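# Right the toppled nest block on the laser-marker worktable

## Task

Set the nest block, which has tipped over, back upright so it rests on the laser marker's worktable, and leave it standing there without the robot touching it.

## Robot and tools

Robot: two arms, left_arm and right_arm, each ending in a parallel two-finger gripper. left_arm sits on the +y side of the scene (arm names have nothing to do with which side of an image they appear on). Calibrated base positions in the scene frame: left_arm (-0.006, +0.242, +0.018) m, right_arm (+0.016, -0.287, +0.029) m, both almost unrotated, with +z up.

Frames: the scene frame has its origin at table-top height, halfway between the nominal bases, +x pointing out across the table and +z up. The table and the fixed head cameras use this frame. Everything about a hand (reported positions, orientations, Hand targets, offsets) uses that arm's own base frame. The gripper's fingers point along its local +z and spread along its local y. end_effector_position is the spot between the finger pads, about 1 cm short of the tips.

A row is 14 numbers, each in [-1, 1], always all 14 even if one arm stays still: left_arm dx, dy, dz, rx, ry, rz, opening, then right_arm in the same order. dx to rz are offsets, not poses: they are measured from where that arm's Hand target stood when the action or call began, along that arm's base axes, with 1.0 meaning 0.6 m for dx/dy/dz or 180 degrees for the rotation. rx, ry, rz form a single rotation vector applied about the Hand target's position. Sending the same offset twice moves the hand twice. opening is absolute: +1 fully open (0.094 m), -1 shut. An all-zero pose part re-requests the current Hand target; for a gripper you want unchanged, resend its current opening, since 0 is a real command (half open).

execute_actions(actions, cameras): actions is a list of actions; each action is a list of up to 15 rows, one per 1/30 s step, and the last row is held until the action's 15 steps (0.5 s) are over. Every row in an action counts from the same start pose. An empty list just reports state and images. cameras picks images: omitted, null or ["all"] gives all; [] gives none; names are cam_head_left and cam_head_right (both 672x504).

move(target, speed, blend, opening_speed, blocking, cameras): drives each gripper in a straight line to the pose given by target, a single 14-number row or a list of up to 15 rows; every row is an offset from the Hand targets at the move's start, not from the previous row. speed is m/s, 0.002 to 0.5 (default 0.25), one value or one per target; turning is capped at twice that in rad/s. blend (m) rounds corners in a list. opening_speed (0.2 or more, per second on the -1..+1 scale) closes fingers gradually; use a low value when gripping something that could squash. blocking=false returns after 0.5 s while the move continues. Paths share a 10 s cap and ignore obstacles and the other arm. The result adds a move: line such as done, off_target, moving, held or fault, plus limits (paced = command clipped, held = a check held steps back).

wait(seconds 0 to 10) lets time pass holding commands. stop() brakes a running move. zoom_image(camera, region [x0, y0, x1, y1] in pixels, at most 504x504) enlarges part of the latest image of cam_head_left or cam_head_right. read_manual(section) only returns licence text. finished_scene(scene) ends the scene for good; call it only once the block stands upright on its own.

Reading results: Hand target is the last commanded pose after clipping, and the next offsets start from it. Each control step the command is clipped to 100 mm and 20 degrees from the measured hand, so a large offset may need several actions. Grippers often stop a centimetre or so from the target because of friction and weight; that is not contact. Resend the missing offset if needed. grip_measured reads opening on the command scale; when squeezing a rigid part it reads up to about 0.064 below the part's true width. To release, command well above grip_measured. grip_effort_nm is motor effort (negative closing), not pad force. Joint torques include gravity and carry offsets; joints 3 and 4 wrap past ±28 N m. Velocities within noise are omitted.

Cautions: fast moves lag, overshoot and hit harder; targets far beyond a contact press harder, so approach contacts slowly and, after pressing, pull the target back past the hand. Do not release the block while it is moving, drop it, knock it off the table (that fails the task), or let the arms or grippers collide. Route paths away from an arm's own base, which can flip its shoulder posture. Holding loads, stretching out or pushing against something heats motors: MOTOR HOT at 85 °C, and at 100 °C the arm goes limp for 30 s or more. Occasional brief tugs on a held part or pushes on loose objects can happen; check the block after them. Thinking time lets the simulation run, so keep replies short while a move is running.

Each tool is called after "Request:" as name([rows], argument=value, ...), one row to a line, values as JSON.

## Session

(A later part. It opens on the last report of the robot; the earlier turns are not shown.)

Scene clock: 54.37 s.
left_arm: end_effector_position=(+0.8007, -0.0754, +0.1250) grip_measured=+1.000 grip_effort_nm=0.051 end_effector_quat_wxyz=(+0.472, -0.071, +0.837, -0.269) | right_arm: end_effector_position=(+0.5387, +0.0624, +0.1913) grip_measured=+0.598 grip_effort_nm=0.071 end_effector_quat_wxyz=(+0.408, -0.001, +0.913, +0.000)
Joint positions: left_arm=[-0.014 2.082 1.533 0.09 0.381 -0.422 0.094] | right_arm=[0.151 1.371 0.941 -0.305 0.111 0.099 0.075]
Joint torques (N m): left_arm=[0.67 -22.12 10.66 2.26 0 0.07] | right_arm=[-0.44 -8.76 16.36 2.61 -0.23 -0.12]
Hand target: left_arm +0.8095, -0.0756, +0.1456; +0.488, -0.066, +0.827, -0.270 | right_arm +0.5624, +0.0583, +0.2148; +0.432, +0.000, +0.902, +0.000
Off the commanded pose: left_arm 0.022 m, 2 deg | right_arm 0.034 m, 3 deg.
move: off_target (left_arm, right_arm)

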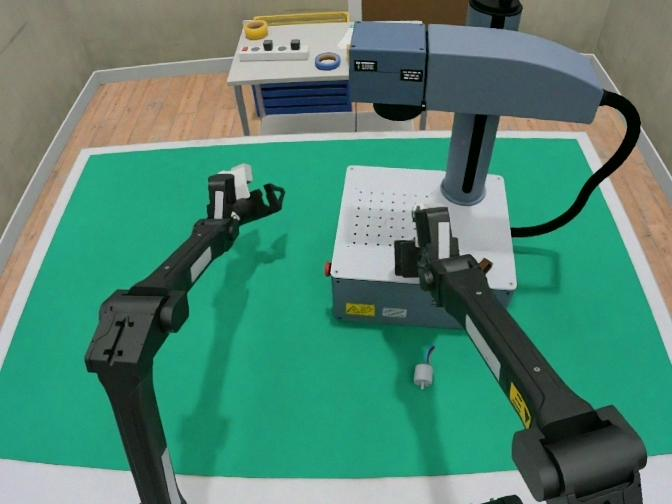

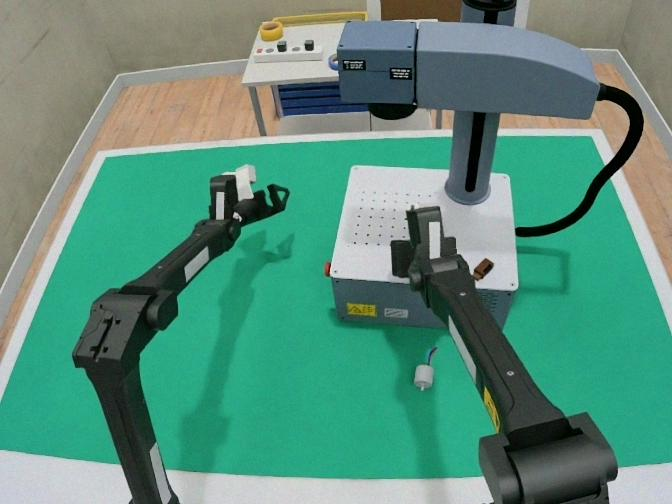

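Request:
move(target=[0,0,0,0,0,0,1,0,0,0,0,0,0,-0.6], opening_speed=0.4, cameras=[])

Request:
move([
  [0,0,0,0,0,0,1,0,0,0.04,0,0,0,-0.6],
  [0,0,0,0,0,0,1,-0.085,0.01,0.01,0,0,0,-0.6],
], speed=[0.05,0.08], cameras=[])

Scene clock: 58.30 s.
Heat: left arm: hottest elbow 36 °C; right arm: hottest elbow 41 °C.
Off the commanded pose: left_arm 0.022 m, 2 deg | right_arm 0.033 m, 3 deg.
move: off_target (left_arm, right_arm)

Scene clock: 60.17 s.
left_arm: end_effector_position=(+0.8007, -0.0754, +0.1250) grip_measured=+1.000 grip_effort_nm=0.061 end_effector_quat_wxyz=(+0.472, -0.071, +0.837, -0.269) | right_arm: end_effector_position=(+0.5097, +0.0569, +0.2084) grip_measured=-0.160 grip_effort_nm=-1.048 end_effector_quat_wxyz=(+0.414, +0.000, +0.910, -0.006)
Joint positions: left_arm=[-0.014 2.082 1.533 0.09 0.381 -0.422 0.094] | right_arm=[0.154 1.27 0.89 -0.344 0.127 0.098 0.039]
Joint torques (N m): left_arm=[0.73 -22.07 10.69 2.24 -0.01 0.08] | right_arm=[2.32 -10.58 12.1 2.76 0.14 0.05]
Hand target: left_arm +0.8095, -0.0756, +0.1456; +0.488, -0.066, +0.827, -0.270 | right_arm +0.5114, +0.0644, +0.2206; +0.431, +0.000, +0.902, +0.000
Off the commanded pose: left_arm 0.022 m, 2 deg | right_arm 0.015 m, 2 deg.
move: off_target (left_arm, right_arm)

Now lower to ~.191 contact.

Request:
move(target=[0,0,0,0,0,0,1,0,0,-0.035,0,0,0,-0.6], speed=0.05, cameras=[])

Request:
move(target=[0,0,0,0,0,0,1,0.002,0,-0.015,0,0,0,-0.6], speed=0.03)

Scene clock: 61.53 s.
Off the commanded pose: left_arm 0.022 m, 2 deg | right_arm 0.008 m, 1 deg.
move: off_target (left_arm)

Scene clock: 62.43 s.
left_arm: end_effector_position=(+0.8007, -0.0754, +0.1250) grip_measured=+1.000 grip_effort_nm=0.056 end_effector_quat_wxyz=(+0.472, -0.071, +0.837, -0.269) | right_arm: end_effector_position=(+0.5105, +0.0571, +0.1923) grip_measured=-0.160 grip_effort_nm=-1.053 end_effector_quat_wxyz=(+0.426, +0.001, +0.905, -0.004)
Joint positions: left_arm=[-0.014 2.082 1.533 0.09 0.381 -0.422 0.094] | right_arm=[0.155 1.286 0.843 -0.253 0.128 0.098 0.039]
Joint torques (N m): left_arm=[0.62 -22.07 10.65 2.25 -0.01 0.08] | right_arm=[2.08 -8.23 11.19 3.07 0.15 0.01]
Hand target: left_arm +0.8095, -0.0756, +0.1456; +0.488, -0.066, +0.827, -0.270 | right_arm +0.5126, +0.0645, +0.1909; +0.432, +0.000, +0.902, +0.000
Off the commanded pose: left_arm 0.022 m, 2 deg | right_arm 0.008 m, 1 deg.
move: off_target (left_arm)

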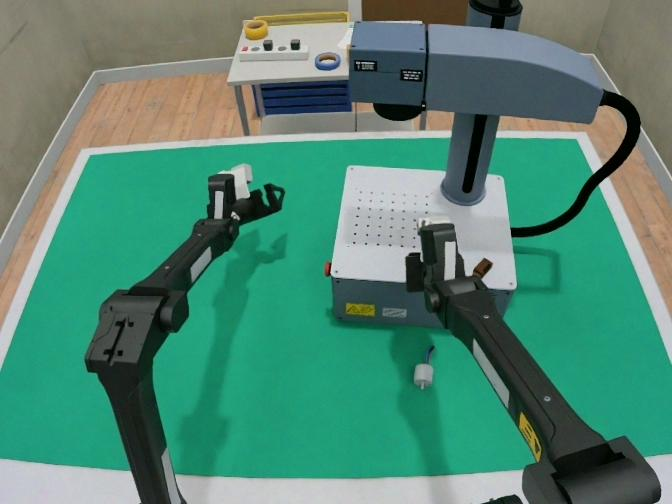

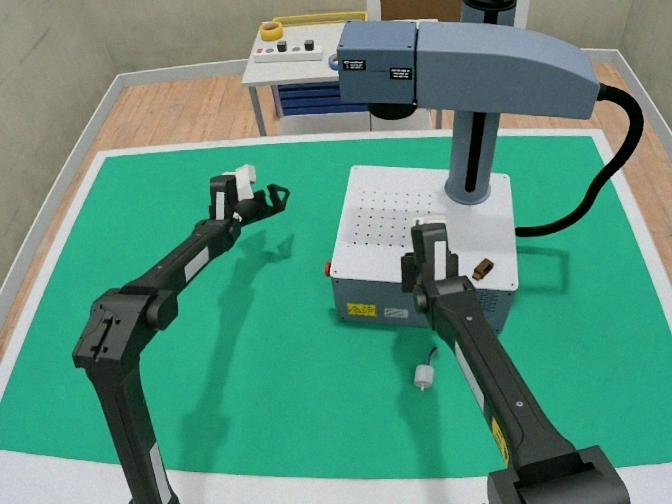

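Request:
move(target=[0,0,0,0,0,0,1,0.002,0,-0.012,0,0,0,-0.6], speed=0.03, cameras=[])

Request:
move(target=[0,0,0,0,0,0,1,0,0,0.012,0,0,0,0.5], speed=0.03, opening_speed=0.35, cameras=[])

Request:
move([
  [0,0,0,0,0,0,1,-0.13,0,0.12,0,0,0,0.5],
  [0,0,0,0,0,0,1,-0.13,0.02,0.12,0,0.285,0,0.35],
], speed=[0.09,0.25])

Request:
zoom_image(camera="cam_head_left", region=[370, 210, 470, 310])

Request:
zoom_image(camera="cam_head_right", region=[370, 210, 470, 310])

Scene clock: 64.07 s.
Off the commanded pose: left_arm 0.022 m, 2 deg | right_arm 0.011 m, 0 deg.
move: off_target (left_arm, right_arm)

Scene clock: 67.53 s.
Off the commanded pose: left_arm 0.022 m, 2 deg | right_arm 0.007 m, 0 deg.
move: off_target (left_arm)

Scene clock: 71.83 s.
left_arm: end_effector_position=(+0.8007, -0.0754, +0.1250) grip_measured=+1.000 grip_effort_nm=0.051 end_effector_quat_wxyz=(+0.472, -0.071, +0.837, -0.269) | right_arm: end_effector_position=(+0.4202, +0.0795, +0.2490) grip_measured=+0.352 grip_effort_nm=-0.125 end_effector_quat_wxyz=(-0.015, -0.013, +1.000, -0.005)
Joint positions: left_arm=[-0.014 2.082 1.533 0.09 0.381 -0.422 0.094] | right_arm=[0.19 1.477 1.427 -1.552 0.004 0.165 0.064]
Joint torques (N m): left_arm=[0.56 -22.07 10.69 2.26 0 0.08] | right_arm=[-0.15 -10.7 15.69 -0.18 -0.32 0.07]
Hand target: left_arm +0.8095, -0.0756, +0.1456; +0.488, -0.066, +0.827, -0.270 | right_arm +0.4358, +0.0764, +0.2628; -0.001, +0.000, +1.000, +0.000
Off the commanded pose: left_arm 0.022 m, 2 deg | right_arm 0.021 m, 2 deg.
move: off_target (left_arm, right_arm); target 2's new opening was sent with right_arm's hand 0.021 m and 2 deg from that target

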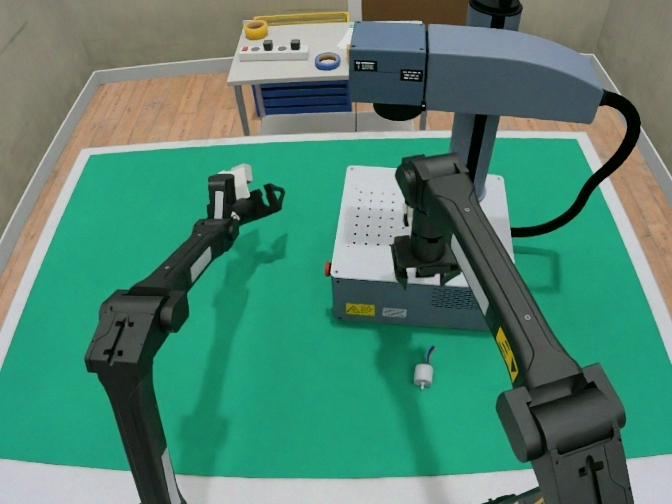

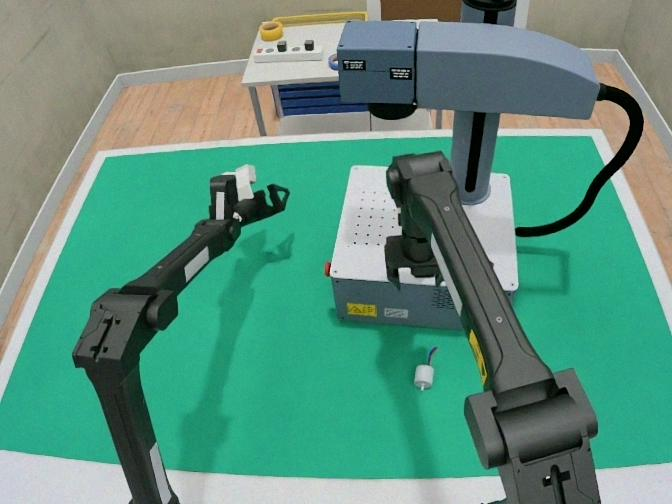

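Scaled by 5.040 from the camera's 672x504 image, which has a finer 960x720 frame.

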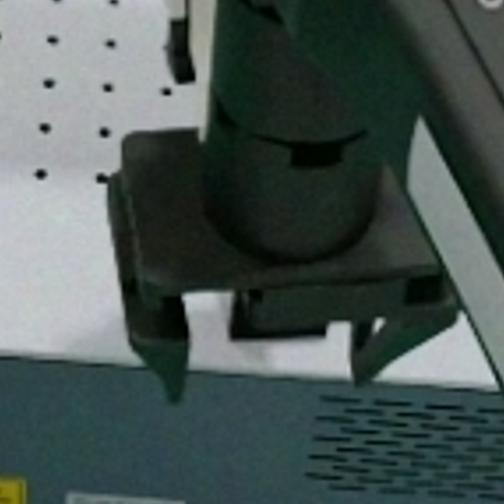

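Scaled by 5.040 from the camera's 672x504 image, which has a finer 960x720 frame.

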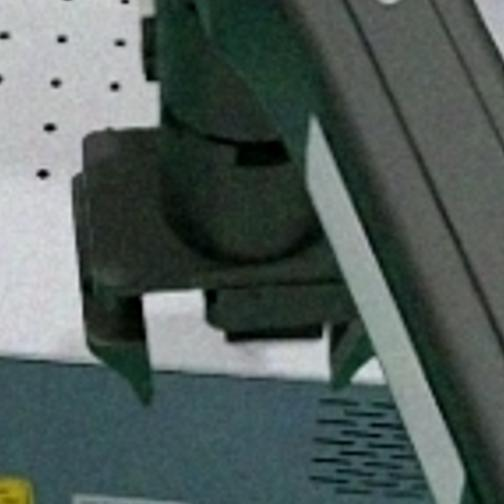

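Request:
move(target=[0,0,0,0,0,0,1,0.158,-0.046,0.02,0,0,0,0.35], speed=0.12)

Request:
zoom_image(camera="cam_head_left", region=[370, 210, 470, 310])

Request:
zoom_image(camera="cam_head_right", region=[370, 210, 470, 310])

Scene clock: 74.17 s.
left_arm: end_effector_position=(+0.8007, -0.0754, +0.1250) grip_measured=+1.000 grip_effort_nm=0.046 end_effector_quat_wxyz=(+0.472, -0.071, +0.837, -0.269) | right_arm: end_effector_position=(+0.5162, +0.0532, +0.2648) grip_measured=+0.352 grip_effort_nm=-0.120 end_effector_quat_wxyz=(-0.013, +0.000, +1.000, -0.003)
Joint positions: left_arm=[-0.014 2.082 1.533 0.09 0.381 -0.422 0.094] | right_arm=[0.105 1.716 1.755 -1.637 0.004 0.106 0.064]
Joint torques (N m): left_arm=[0.67 -22.12 10.7 2.28 -0.02 0.08] | right_arm=[0.73 -14.33 15.86 -0.1 -0.25 -0.09]
Hand target: left_arm +0.8095, -0.0756, +0.1456; +0.488, -0.066, +0.827, -0.270 | right_arm +0.5306, +0.0488, +0.2748; -0.001, +0.000, +1.000, +0.000
Off the commanded pose: left_arm 0.022 m, 2 deg | right_arm 0.018 m, 1 deg.
move: off_target (left_arm, right_arm)

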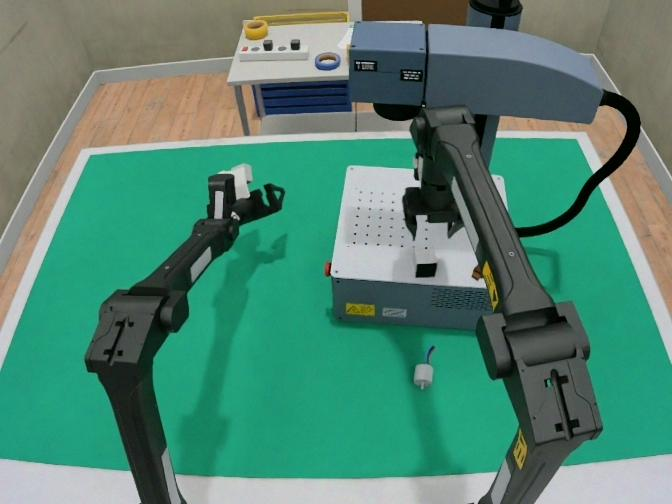

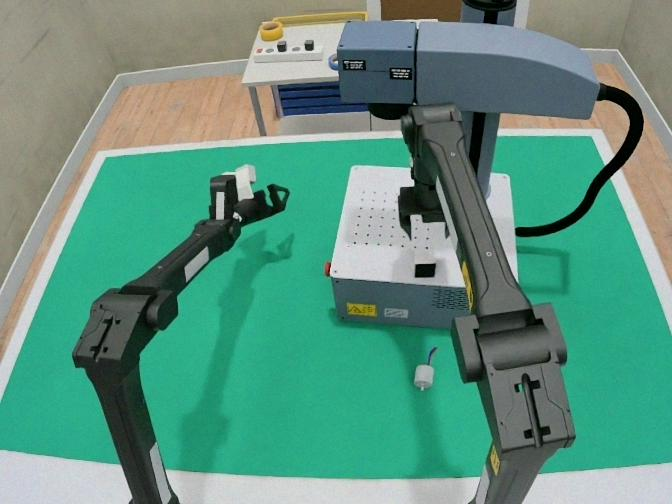

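Scaled by 5.040 from the camera's 672x504 image, which has a finer 960x720 frame.

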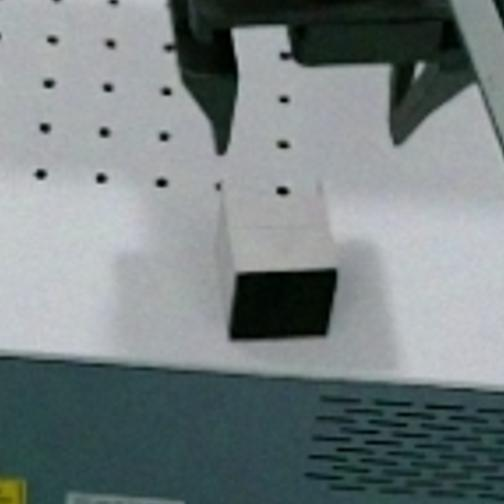

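Scaled by 5.040 from the camera's 672x504 image, which has a finer 960x720 frame.

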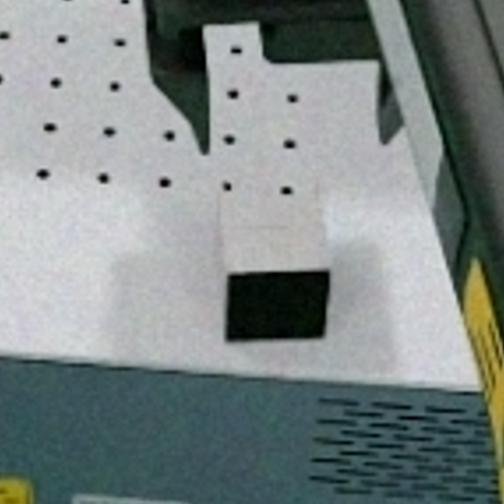

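Request:
move(target=[0,0,0,0,0,0,1,-0.01,0.012,-0.12,0,0,0,0.352], speed=0.08)

Scene clock: 77.43 s.
left_arm: end_effector_position=(+0.8007, -0.0754, +0.1250) grip_measured=+1.000 grip_effort_nm=0.056 end_effector_quat_wxyz=(+0.472, -0.071, +0.837, -0.269) | right_arm: end_effector_position=(+0.5238, +0.0541, +0.2141) grip_measured=+0.352 grip_effort_nm=-0.017 end_effector_quat_wxyz=(+0.006, +0.000, +1.000, -0.001)
Joint positions: left_arm=[-0.014 2.082 1.533 0.09 0.381 -0.422 0.094] | right_arm=[0.105 1.714 1.621 -1.465 0.003 0.105 0.064]
Joint torques (N m): left_arm=[0.62 -22.12 10.69 2.25 -0.01 0.08] | right_arm=[1.38 -14.51 10.09 0.54 -0.27 -0.05]
Hand target: left_arm +0.8095, -0.0756, +0.1456; +0.488, -0.066, +0.827, -0.270 | right_arm +0.5246, +0.0561, +0.2027; -0.001, +0.000, +1.000, +0.000
Off the commanded pose: left_arm 0.022 m, 2 deg | right_arm 0.012 m, 1 deg.
move: off_target (left_arm, right_arm)

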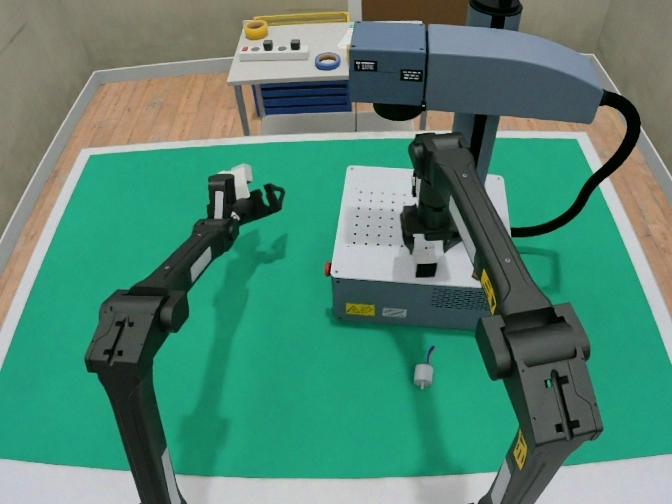

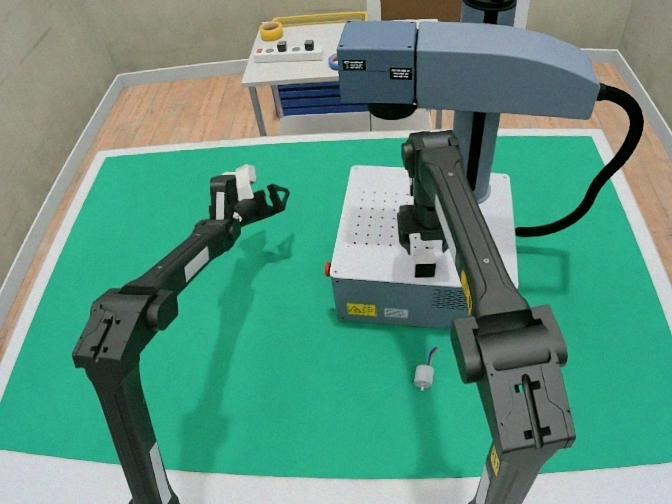

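Request:
zoom_image(camera="cam_head_left", region=[370, 180, 490, 300])

Request:
zoom_image(camera="cam_head_right", region=[370, 180, 490, 300])

Scaled by 4.200 from the camera's 672x504 image, which has a finer 960x720 frame.

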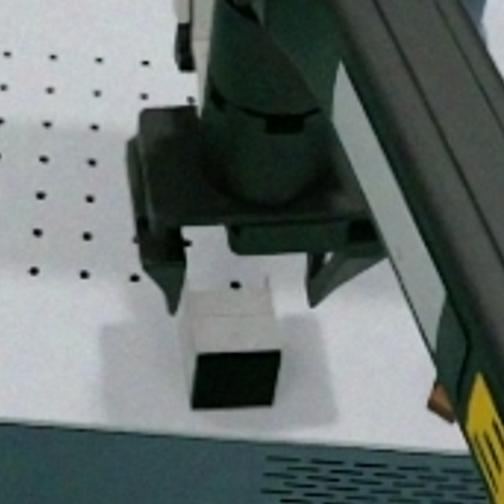

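Scaled by 4.200 from the camera's 672x504 image, which has a finer 960x720 frame.

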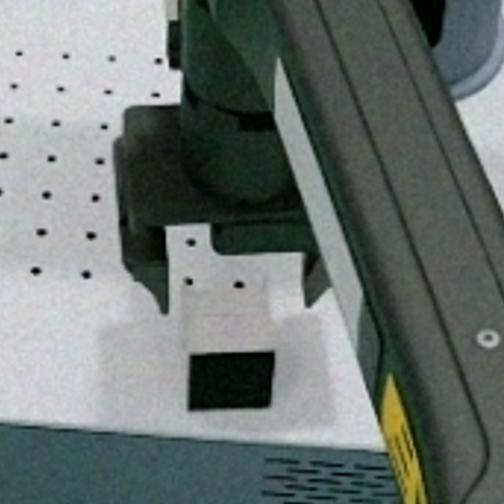

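Request:
move(target=[0,0,0,0,0,0,1,-0.012,0.006,-0.055,0,0,0,0.352], speed=0.06)

Request:
zoom_image(camera="cam_head_left", region=[370, 180, 490, 300])

Request:
zoom_image(camera="cam_head_right", region=[370, 180, 490, 300])

Scene clock: 79.37 s.
left_arm: end_effector_position=(+0.8007, -0.0754, +0.1250) grip_measured=+1.000 grip_effort_nm=0.051 end_effector_quat_wxyz=(+0.472, -0.071, +0.837, -0.269) | right_arm: end_effector_position=(+0.5183, +0.0535, +0.1795) grip_measured=+0.352 grip_effort_nm=-0.027 end_effector_quat_wxyz=(+0.005, +0.000, +1.000, -0.001)
Joint positions: left_arm=[-0.014 2.082 1.533 0.09 0.381 -0.422 0.094] | right_arm=[0.105 1.714 1.529 -1.376 0.003 0.105 0.064]
Joint torques (N m): left_arm=[0.62 -22.12 10.67 2.25 -0.01 0.08] | right_arm=[2.14 -13.86 10.22 0.55 -0.31 0]
Hand target: left_arm +0.8095, -0.0756, +0.1456; +0.488, -0.066, +0.827, -0.270 | right_arm +0.5176, +0.0597, +0.1698; -0.001, +0.000, +1.000, +0.000
Off the commanded pose: left_arm 0.022 m, 2 deg | right_arm 0.012 m, 1 deg.
move: off_target (left_arm, right_arm)

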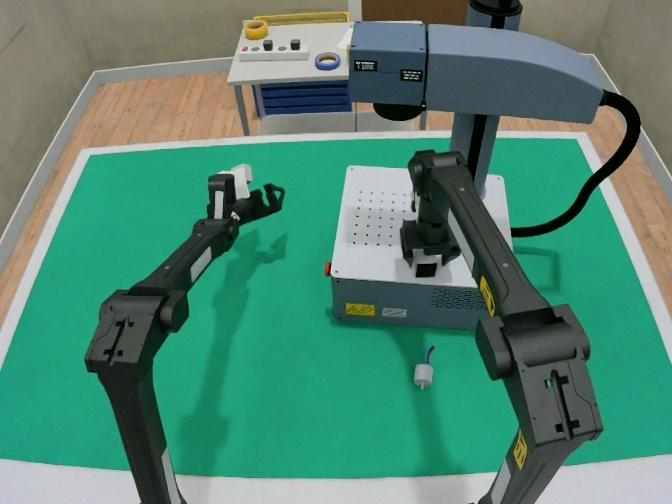

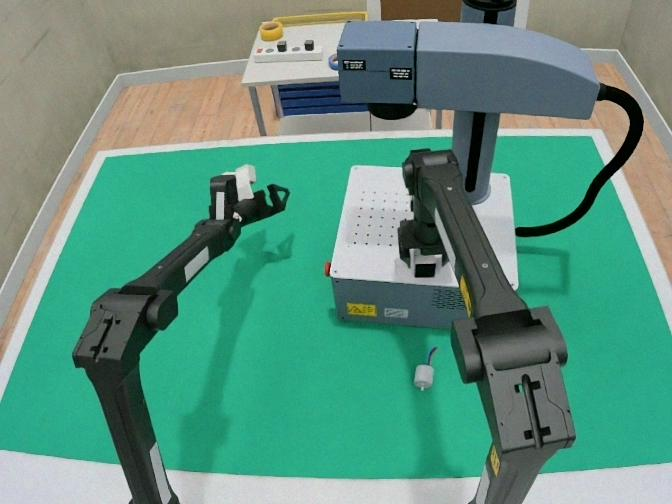

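Scaled by 4.200 from the camera's 672x504 image, which has a finer 960x720 frame.

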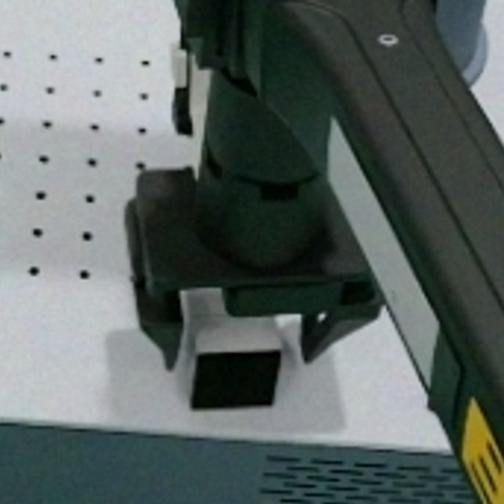

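Scaled by 4.200 from the camera's 672x504 image, which has a finer 960x720 frame.

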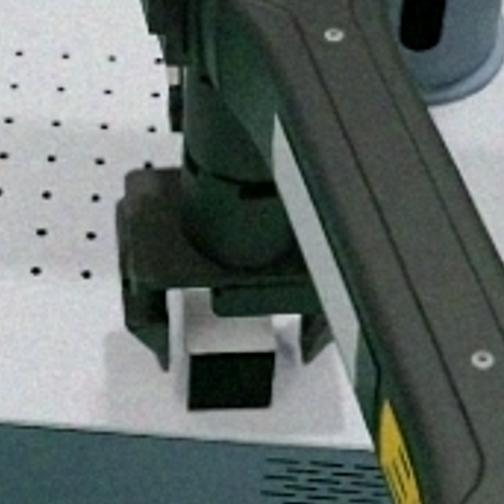

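Request:
move(target=[0,0,0,0,0,0,1,0,0.004,0,0,0,0,-0.6], opening_speed=0.5)

Scene clock: 82.13 s.
left_arm: end_effector_position=(+0.8007, -0.0754, +0.1250) grip_measured=+1.000 grip_effort_nm=0.051 end_effector_quat_wxyz=(+0.472, -0.071, +0.837, -0.269) | right_arm: end_effector_position=(+0.5182, +0.0552, +0.1795) grip_measured=-0.159 grip_effort_nm=-1.053 end_effector_quat_wxyz=(+0.005, +0.000, +1.000, +0.000)
Joint positions: left_arm=[-0.014 2.082 1.533 0.09 0.381 -0.422 0.094] | right_arm=[0.108 1.714 1.529 -1.375 0.002 0.107 0.04]
Joint torques (N m): left_arm=[0.62 -22.18 10.7 2.26 -0.01 0.08] | right_arm=[1.67 -15.27 10.07 0.59 -0.24 0.05]
Hand target: left_arm +0.8095, -0.0756, +0.1456; +0.488, -0.066, +0.827, -0.270 | right_arm +0.5175, +0.0621, +0.1698; -0.001, +0.000, +1.000, +0.000
Off the commanded pose: left_arm 0.022 m, 2 deg | right_arm 0.012 m, 1 deg.
move: off_target (left_arm, right_arm)

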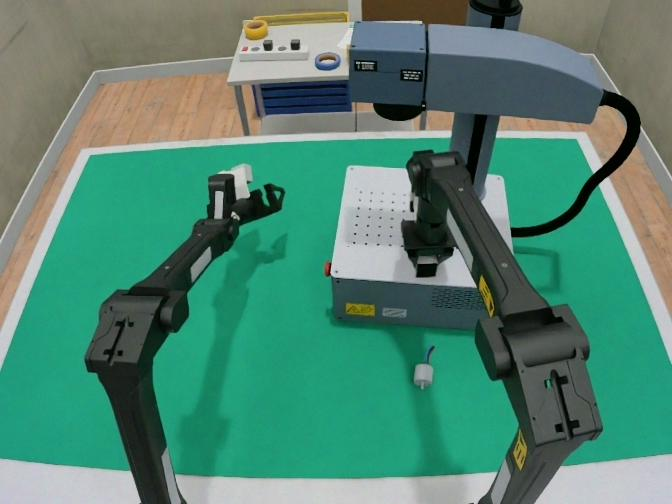

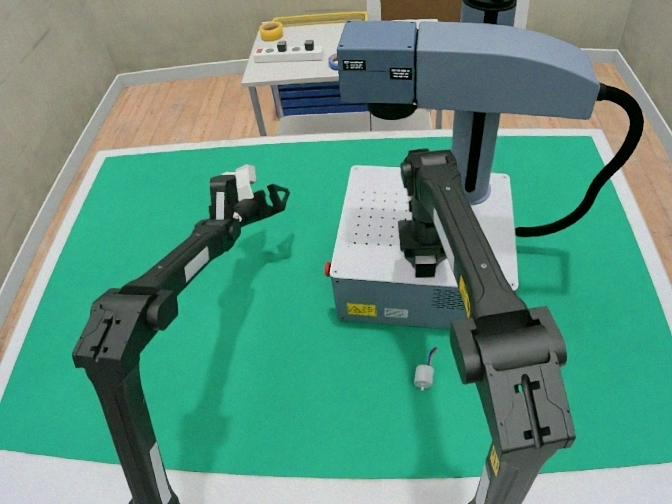

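Request:
move([
  [0,0,0,0,0,0,1,-0.03,0,0.15,0,0,0,-0.6],
  [0,0,0,0,0,0,1,-0.08,0,0.19,0,-0.24,0,-0.6],
  [0,0,0,0,0,0,1,-0.08,0,0.19,0,-0.48,0,-0.6],
], blend=0.02, speed=[0.1,0.3,0.3])

Request:
zoom_image(camera="cam_head_left", region=[340, 160, 520, 340])

Request:
zoom_image(camera="cam_head_right", region=[340, 160, 520, 340])

Scene clock: 87.20 s.
left_arm: end_effector_position=(+0.8007, -0.0754, +0.1250) grip_measured=+1.000 grip_effort_nm=0.056 end_effector_quat_wxyz=(+0.472, -0.071, +0.837, -0.269) | right_arm: end_effector_position=(+0.4691, +0.0553, +0.2789) grip_measured=-0.159 grip_effort_nm=-1.062 end_effector_quat_wxyz=(+0.675, +0.008, +0.738, -0.001)
Joint positions: left_arm=[-0.014 2.082 1.533 0.09 0.381 -0.422 0.094] | right_arm=[0.192 1.074 0.539 0.445 0.204 0.028 0.04]
Joint torques (N m): left_arm=[0.62 -22.12 10.66 2.26 -0.02 0.08] | right_arm=[2.26 -4.84 11.38 3.02 -0.08 -0.18]
Hand target: left_arm +0.8095, -0.0756, +0.1456; +0.488, -0.066, +0.827, -0.270 | right_arm +0.4695, +0.0621, +0.2837; +0.684, +0.000, +0.730, +0.000
Off the commanded pose: left_arm 0.022 m, 2 deg | right_arm 0.008 m, 2 deg.
move: off_target (left_arm)

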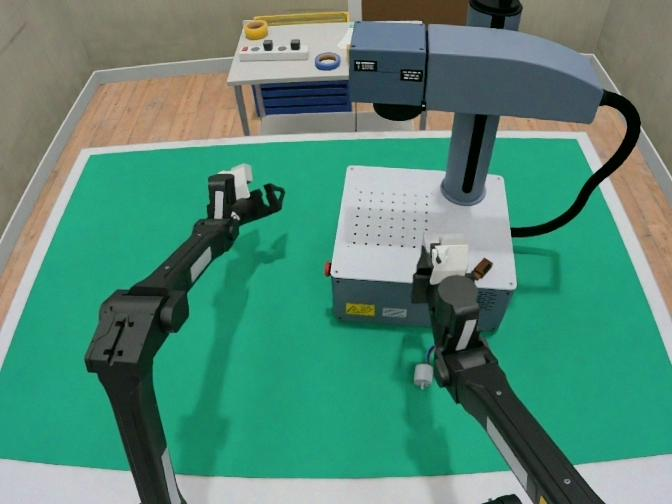

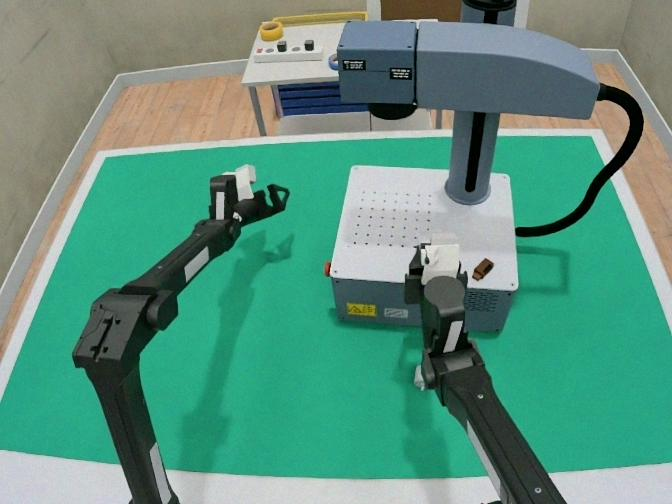

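Scaled by 2.800 from the camera's 672x504 image, which has a finer 960x720 frame.

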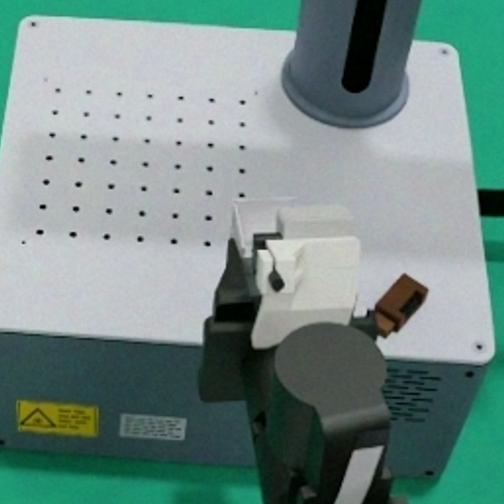

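Scaled by 2.800 from the camera's 672x504 image, which has a finer 960x720 frame.

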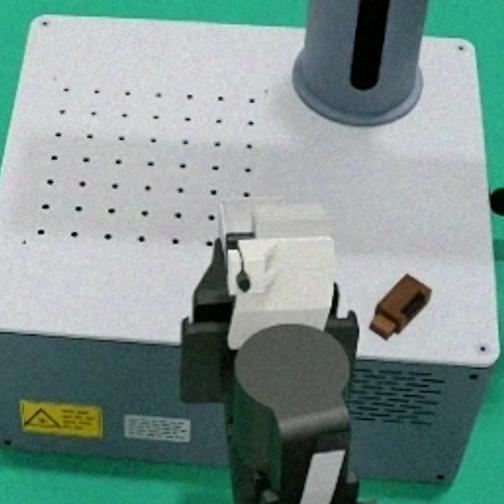

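Request:
move([
  [0,0,0,0,0,0,1,0.065,0,-0.04,0,0,0,-0.6],
  [0,0,0,0,0,0,1,0.065,0,-0.11,0,0,0,-0.6],
], blend=0.02, speed=0.12)

Request:
zoom_image(camera="cam_head_left", region=[360, 180, 500, 320])

Request:
zoom_image(camera="cam_head_right", region=[360, 180, 500, 320])

Scene clock: 89.87 s.
left_arm: end_effector_position=(+0.8007, -0.0754, +0.1250) grip_measured=+1.000 grip_effort_nm=0.051 end_effector_quat_wxyz=(+0.472, -0.071, +0.837, -0.269) | right_arm: end_effector_position=(+0.5073, +0.0657, +0.2139) grip_measured=-0.159 grip_effort_nm=-1.048 end_effector_quat_wxyz=(+0.676, +0.001, +0.737, +0.004)
Joint positions: left_arm=[-0.014 2.082 1.533 0.09 0.381 -0.422 0.094] | right_arm=[0.192 1.358 0.537 0.733 0.187 0.025 0.04]
Joint torques (N m): left_arm=[0.62 -22.18 10.66 2.24 -0.02 0.09] | right_arm=[-0.09 -8.06 9.43 3.38 -0.25 -0.2]
Hand target: left_arm +0.8095, -0.0756, +0.1456; +0.488, -0.066, +0.827, -0.270 | right_arm +0.5084, +0.0621, +0.2178; +0.684, +0.000, +0.730, +0.000
Off the commanded pose: left_arm 0.022 m, 2 deg | right_arm 0.005 m, 1 deg.
move: off_target (left_arm)

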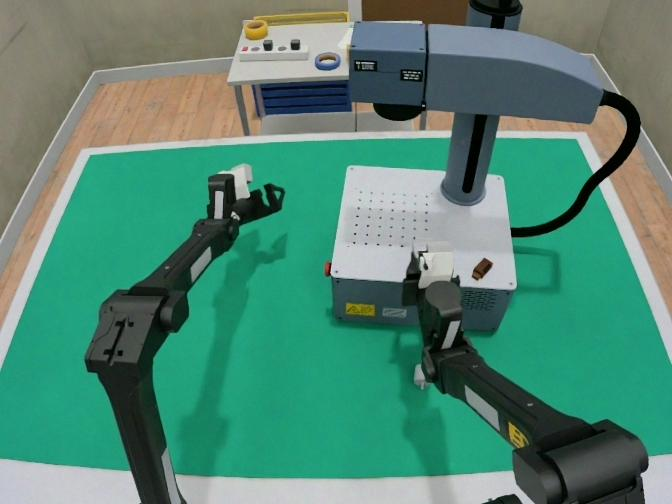

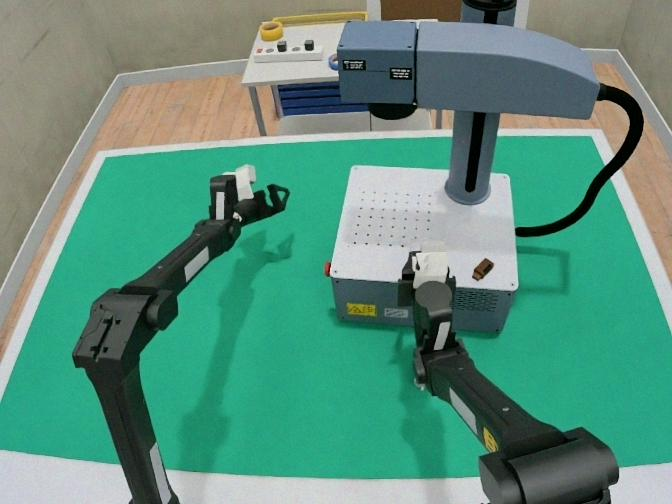

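Scaled by 3.600 from the camera's 672x504 image, which has a finer 960x720 frame.

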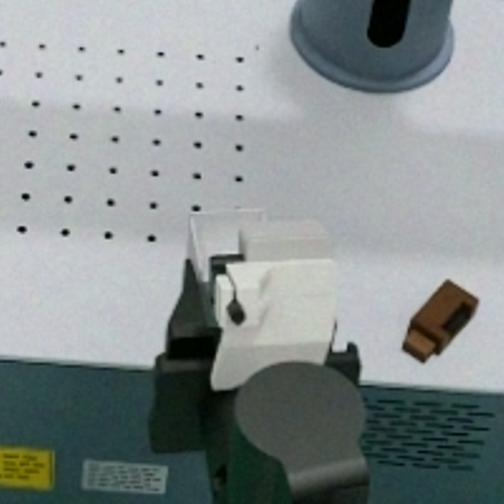

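Scaled by 3.600 from the camera's 672x504 image, which has a finer 960x720 frame.

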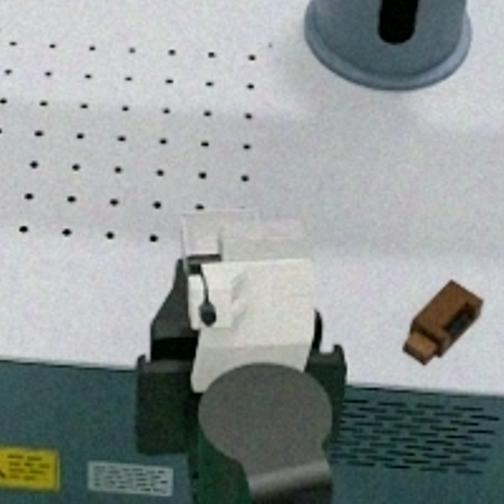

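Request:
move(target=[0,0,0,0,0,0,1,-0.01,-0.006,-0.035,0,0,0,-0.6], speed=0.05, cameras=[])

Request:
move(target=[0,0,0,0,0,0,1,0,0,-0.01,0,0,0,-0.6], speed=0.03)

Request:
zoom_image(camera="cam_head_left", region=[360, 180, 500, 320])

Scene clock: 91.53 s.
Off the commanded pose: left_arm 0.022 m, 2 deg | right_arm 0.008 m, 1 deg.
move: off_target (left_arm)

Scene clock: 92.43 s.
left_arm: end_effector_position=(+0.8007, -0.0754, +0.1250) grip_measured=+1.000 grip_effort_nm=0.051 end_effector_quat_wxyz=(+0.472, -0.071, +0.837, -0.269) | right_arm: end_effector_position=(+0.5008, +0.0651, +0.1874) grip_measured=-0.159 grip_effort_nm=-1.057 end_effector_quat_wxyz=(+0.676, -0.001, +0.737, +0.007)
Joint positions: left_arm=[-0.014 2.082 1.533 0.09 0.381 -0.422 0.094] | right_arm=[0.191 1.424 0.493 0.844 0.179 0.024 0.04]
Joint torques (N m): left_arm=[0.73 -22.12 10.66 2.26 -0.01 0.08] | right_arm=[0.26 -7.65 8.39 3.33 -0.35 -0.11]
Hand target: left_arm +0.8095, -0.0756, +0.1456; +0.488, -0.066, +0.827, -0.270 | right_arm +0.5025, +0.0584, +0.1907; +0.684, +0.000, +0.730, +0.000
Off the commanded pose: left_arm 0.022 m, 2 deg | right_arm 0.008 m, 1 deg.
move: off_target (left_arm)

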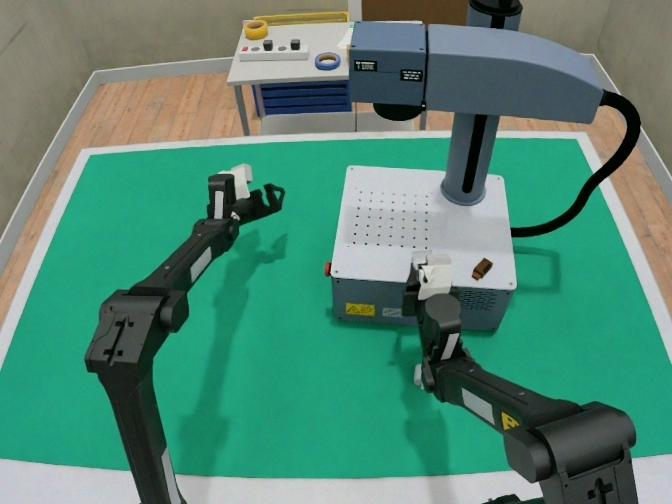

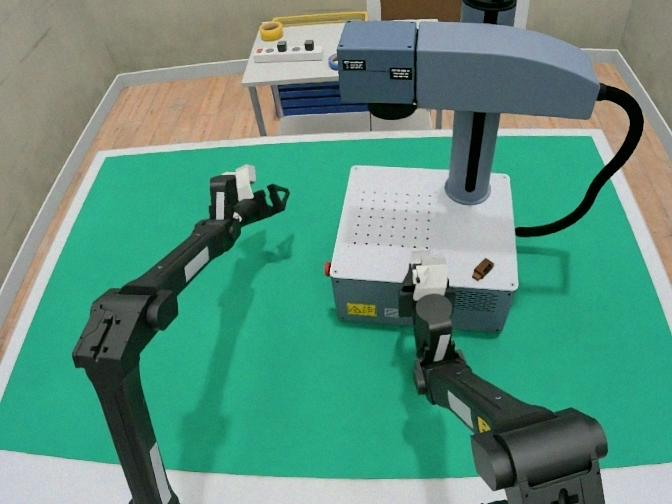

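Scaled by 3.600 from the camera's 672x504 image, which has a finer 960x720 frame.

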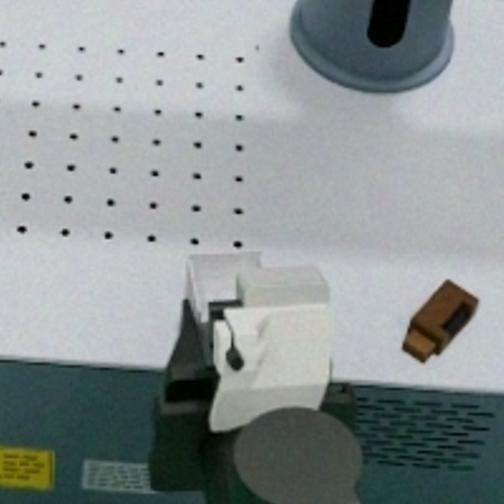

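Request:
move(target=[0,0,0,0,0,0,1,0.002,0,-0.008,0,0,0,-0.6], speed=0.03, cameras=["cam_head_left"])

Request:
zoom_image(camera="cam_head_left", region=[360, 180, 500, 320])

Scene clock: 93.80 s.
left_arm: end_effector_position=(+0.8007, -0.0754, +0.1250) grip_measured=+1.000 grip_effort_nm=0.051 end_effector_quat_wxyz=(+0.472, -0.071, +0.837, -0.269) | right_arm: end_effector_position=(+0.5023, +0.0651, +0.1831) grip_measured=-0.159 grip_effort_nm=-1.053 end_effector_quat_wxyz=(+0.677, -0.001, +0.736, +0.007)
Joint positions: left_arm=[-0.014 2.082 1.533 0.09 0.381 -0.422 0.094] | right_arm=[0.19 1.443 0.493 0.863 0.179 0.024 0.04]
Joint torques (N m): left_arm=[0.67 -22.12 10.66 2.26 -0.01 0.08] | right_arm=[0.15 -6.89 8.16 3.19 -0.32 -0.14]
Hand target: left_arm +0.8095, -0.0756, +0.1456; +0.488, -0.066, +0.827, -0.270 | right_arm +0.5037, +0.0583, +0.1859; +0.684, +0.000, +0.730, +0.000
Off the commanded pose: left_arm 0.022 m, 2 deg | right_arm 0.007 m, 1 deg.
move: off_target (left_arm)
Images, in order: cam_head_left.

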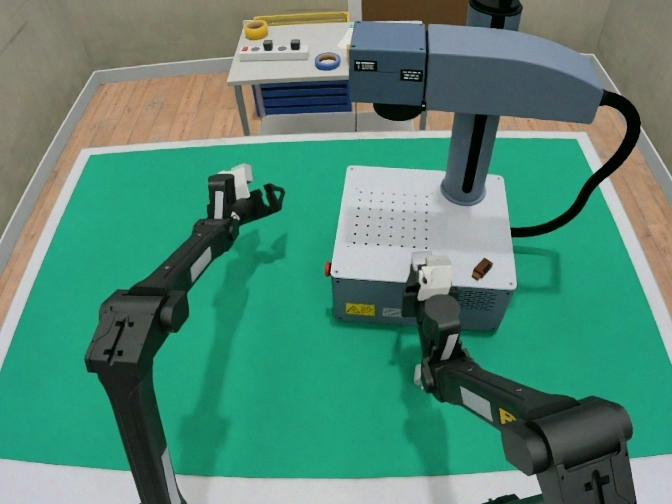

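Scaled by 3.600 from the camera's 672x504 image, which has a finer 960x720 frame.

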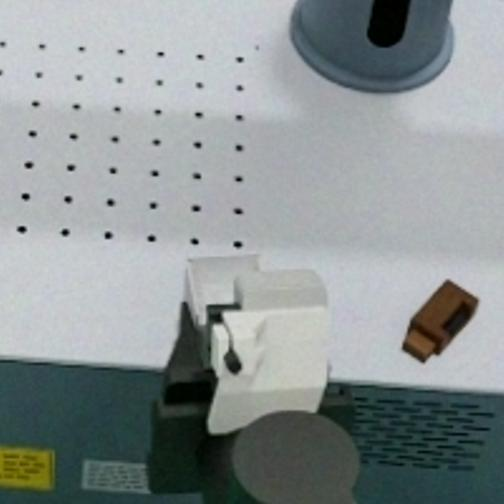

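Request:
move(target=[0,0,0,0,0,0,1,0.001,0,-0.007,0,0,0,-0.6], speed=0.03, cameras=["cam_head_left"])

Request:
zoom_image(camera="cam_head_left", region=[360, 180, 500, 320])

Scene clock: 94.97 s.
left_arm: end_effector_position=(+0.8007, -0.0754, +0.1250) grip_measured=+1.000 grip_effort_nm=0.051 end_effector_quat_wxyz=(+0.472, -0.071, +0.837, -0.269) | right_arm: end_effector_position=(+0.5033, +0.0654, +0.1815) grip_measured=-0.159 grip_effort_nm=-1.057 end_effector_quat_wxyz=(+0.679, -0.001, +0.734, +0.007)
Joint positions: left_arm=[-0.014 2.082 1.533 0.09 0.381 -0.422 0.094] | right_arm=[0.19 1.456 0.493 0.883 0.179 0.024 0.04]
Joint torques (N m): left_arm=[0.56 -22.12 10.67 2.25 -0.01 0.08] | right_arm=[-0.32 -8.29 7.8 3.19 -0.3 -0.14]
Hand target: left_arm +0.8095, -0.0756, +0.1456; +0.488, -0.066, +0.827, -0.270 | right_arm +0.5042, +0.0585, +0.1818; +0.684, +0.000, +0.730, +0.000
Off the commanded pose: left_arm 0.022 m, 2 deg | right_arm 0.007 m, 1 deg.
move: off_target (left_arm)
Images, in order: cam_head_left.

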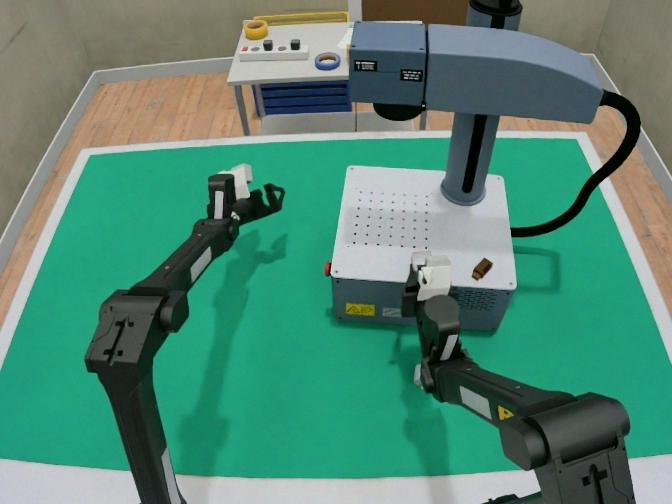

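Scaled by 3.600 from the camera's 672x504 image, which has a finer 960x720 frame.

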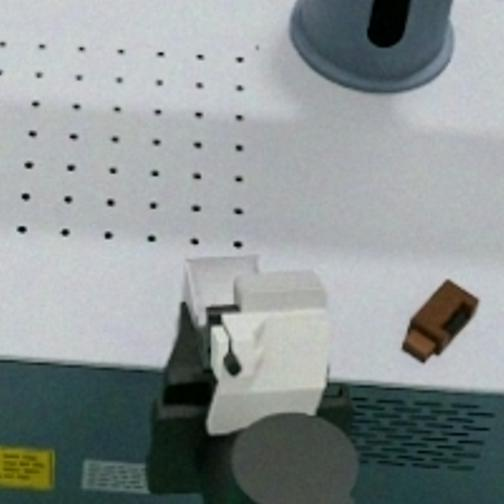

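Request:
move(target=[0,0,0,0,0,0,1,0,0,-0.007,0,0,0,-0.6], speed=0.03, cameras=["cam_head_left"])

Request:
zoom_image(camera="cam_head_left", region=[360, 180, 500, 320])

Scene clock: 96.20 s.
left_arm: end_effector_position=(+0.8007, -0.0754, +0.1250) grip_measured=+1.000 grip_effort_nm=0.056 end_effector_quat_wxyz=(+0.472, -0.071, +0.837, -0.269) | right_arm: end_effector_position=(+0.5043, +0.0656, +0.1811) grip_measured=-0.159 grip_effort_nm=-1.048 end_effector_quat_wxyz=(+0.682, +0.000, +0.731, +0.008)
Joint positions: left_arm=[-0.014 2.082 1.533 0.09 0.381 -0.422 0.094] | right_arm=[0.19 1.467 0.493 0.905 0.179 0.023 0.04]
Joint torques (N m): left_arm=[0.56 -22.12 10.69 2.26 -0.01 0.08] | right_arm=[-0.15 -8.06 7.43 3.1 -0.29 -0.11]
Hand target: left_arm +0.8095, -0.0756, +0.1456; +0.488, -0.066, +0.827, -0.270 | right_arm +0.5042, +0.0585, +0.1776; +0.684, +0.000, +0.730, +0.000
Off the commanded pose: left_arm 0.022 m, 2 deg | right_arm 0.008 m, 1 deg.
move: off_target (left_arm)
Images, in order: cam_head_left.

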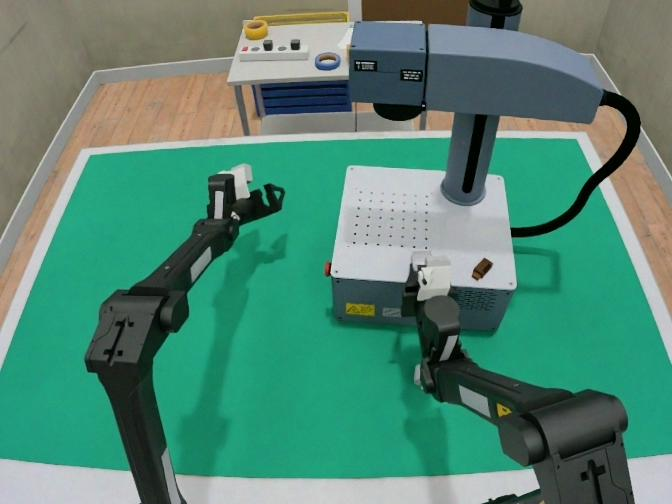

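Scaled by 3.600 from the camera's 672x504 image, which has a finer 960x720 frame.

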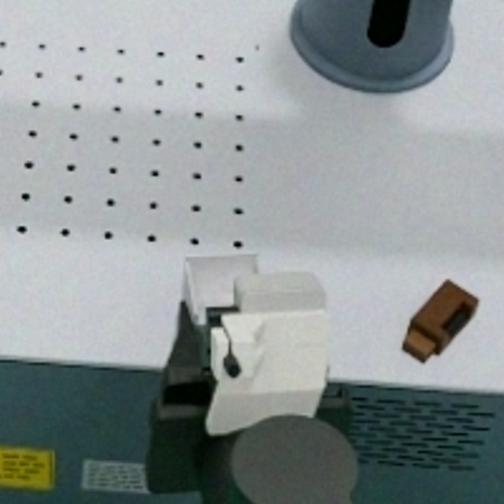

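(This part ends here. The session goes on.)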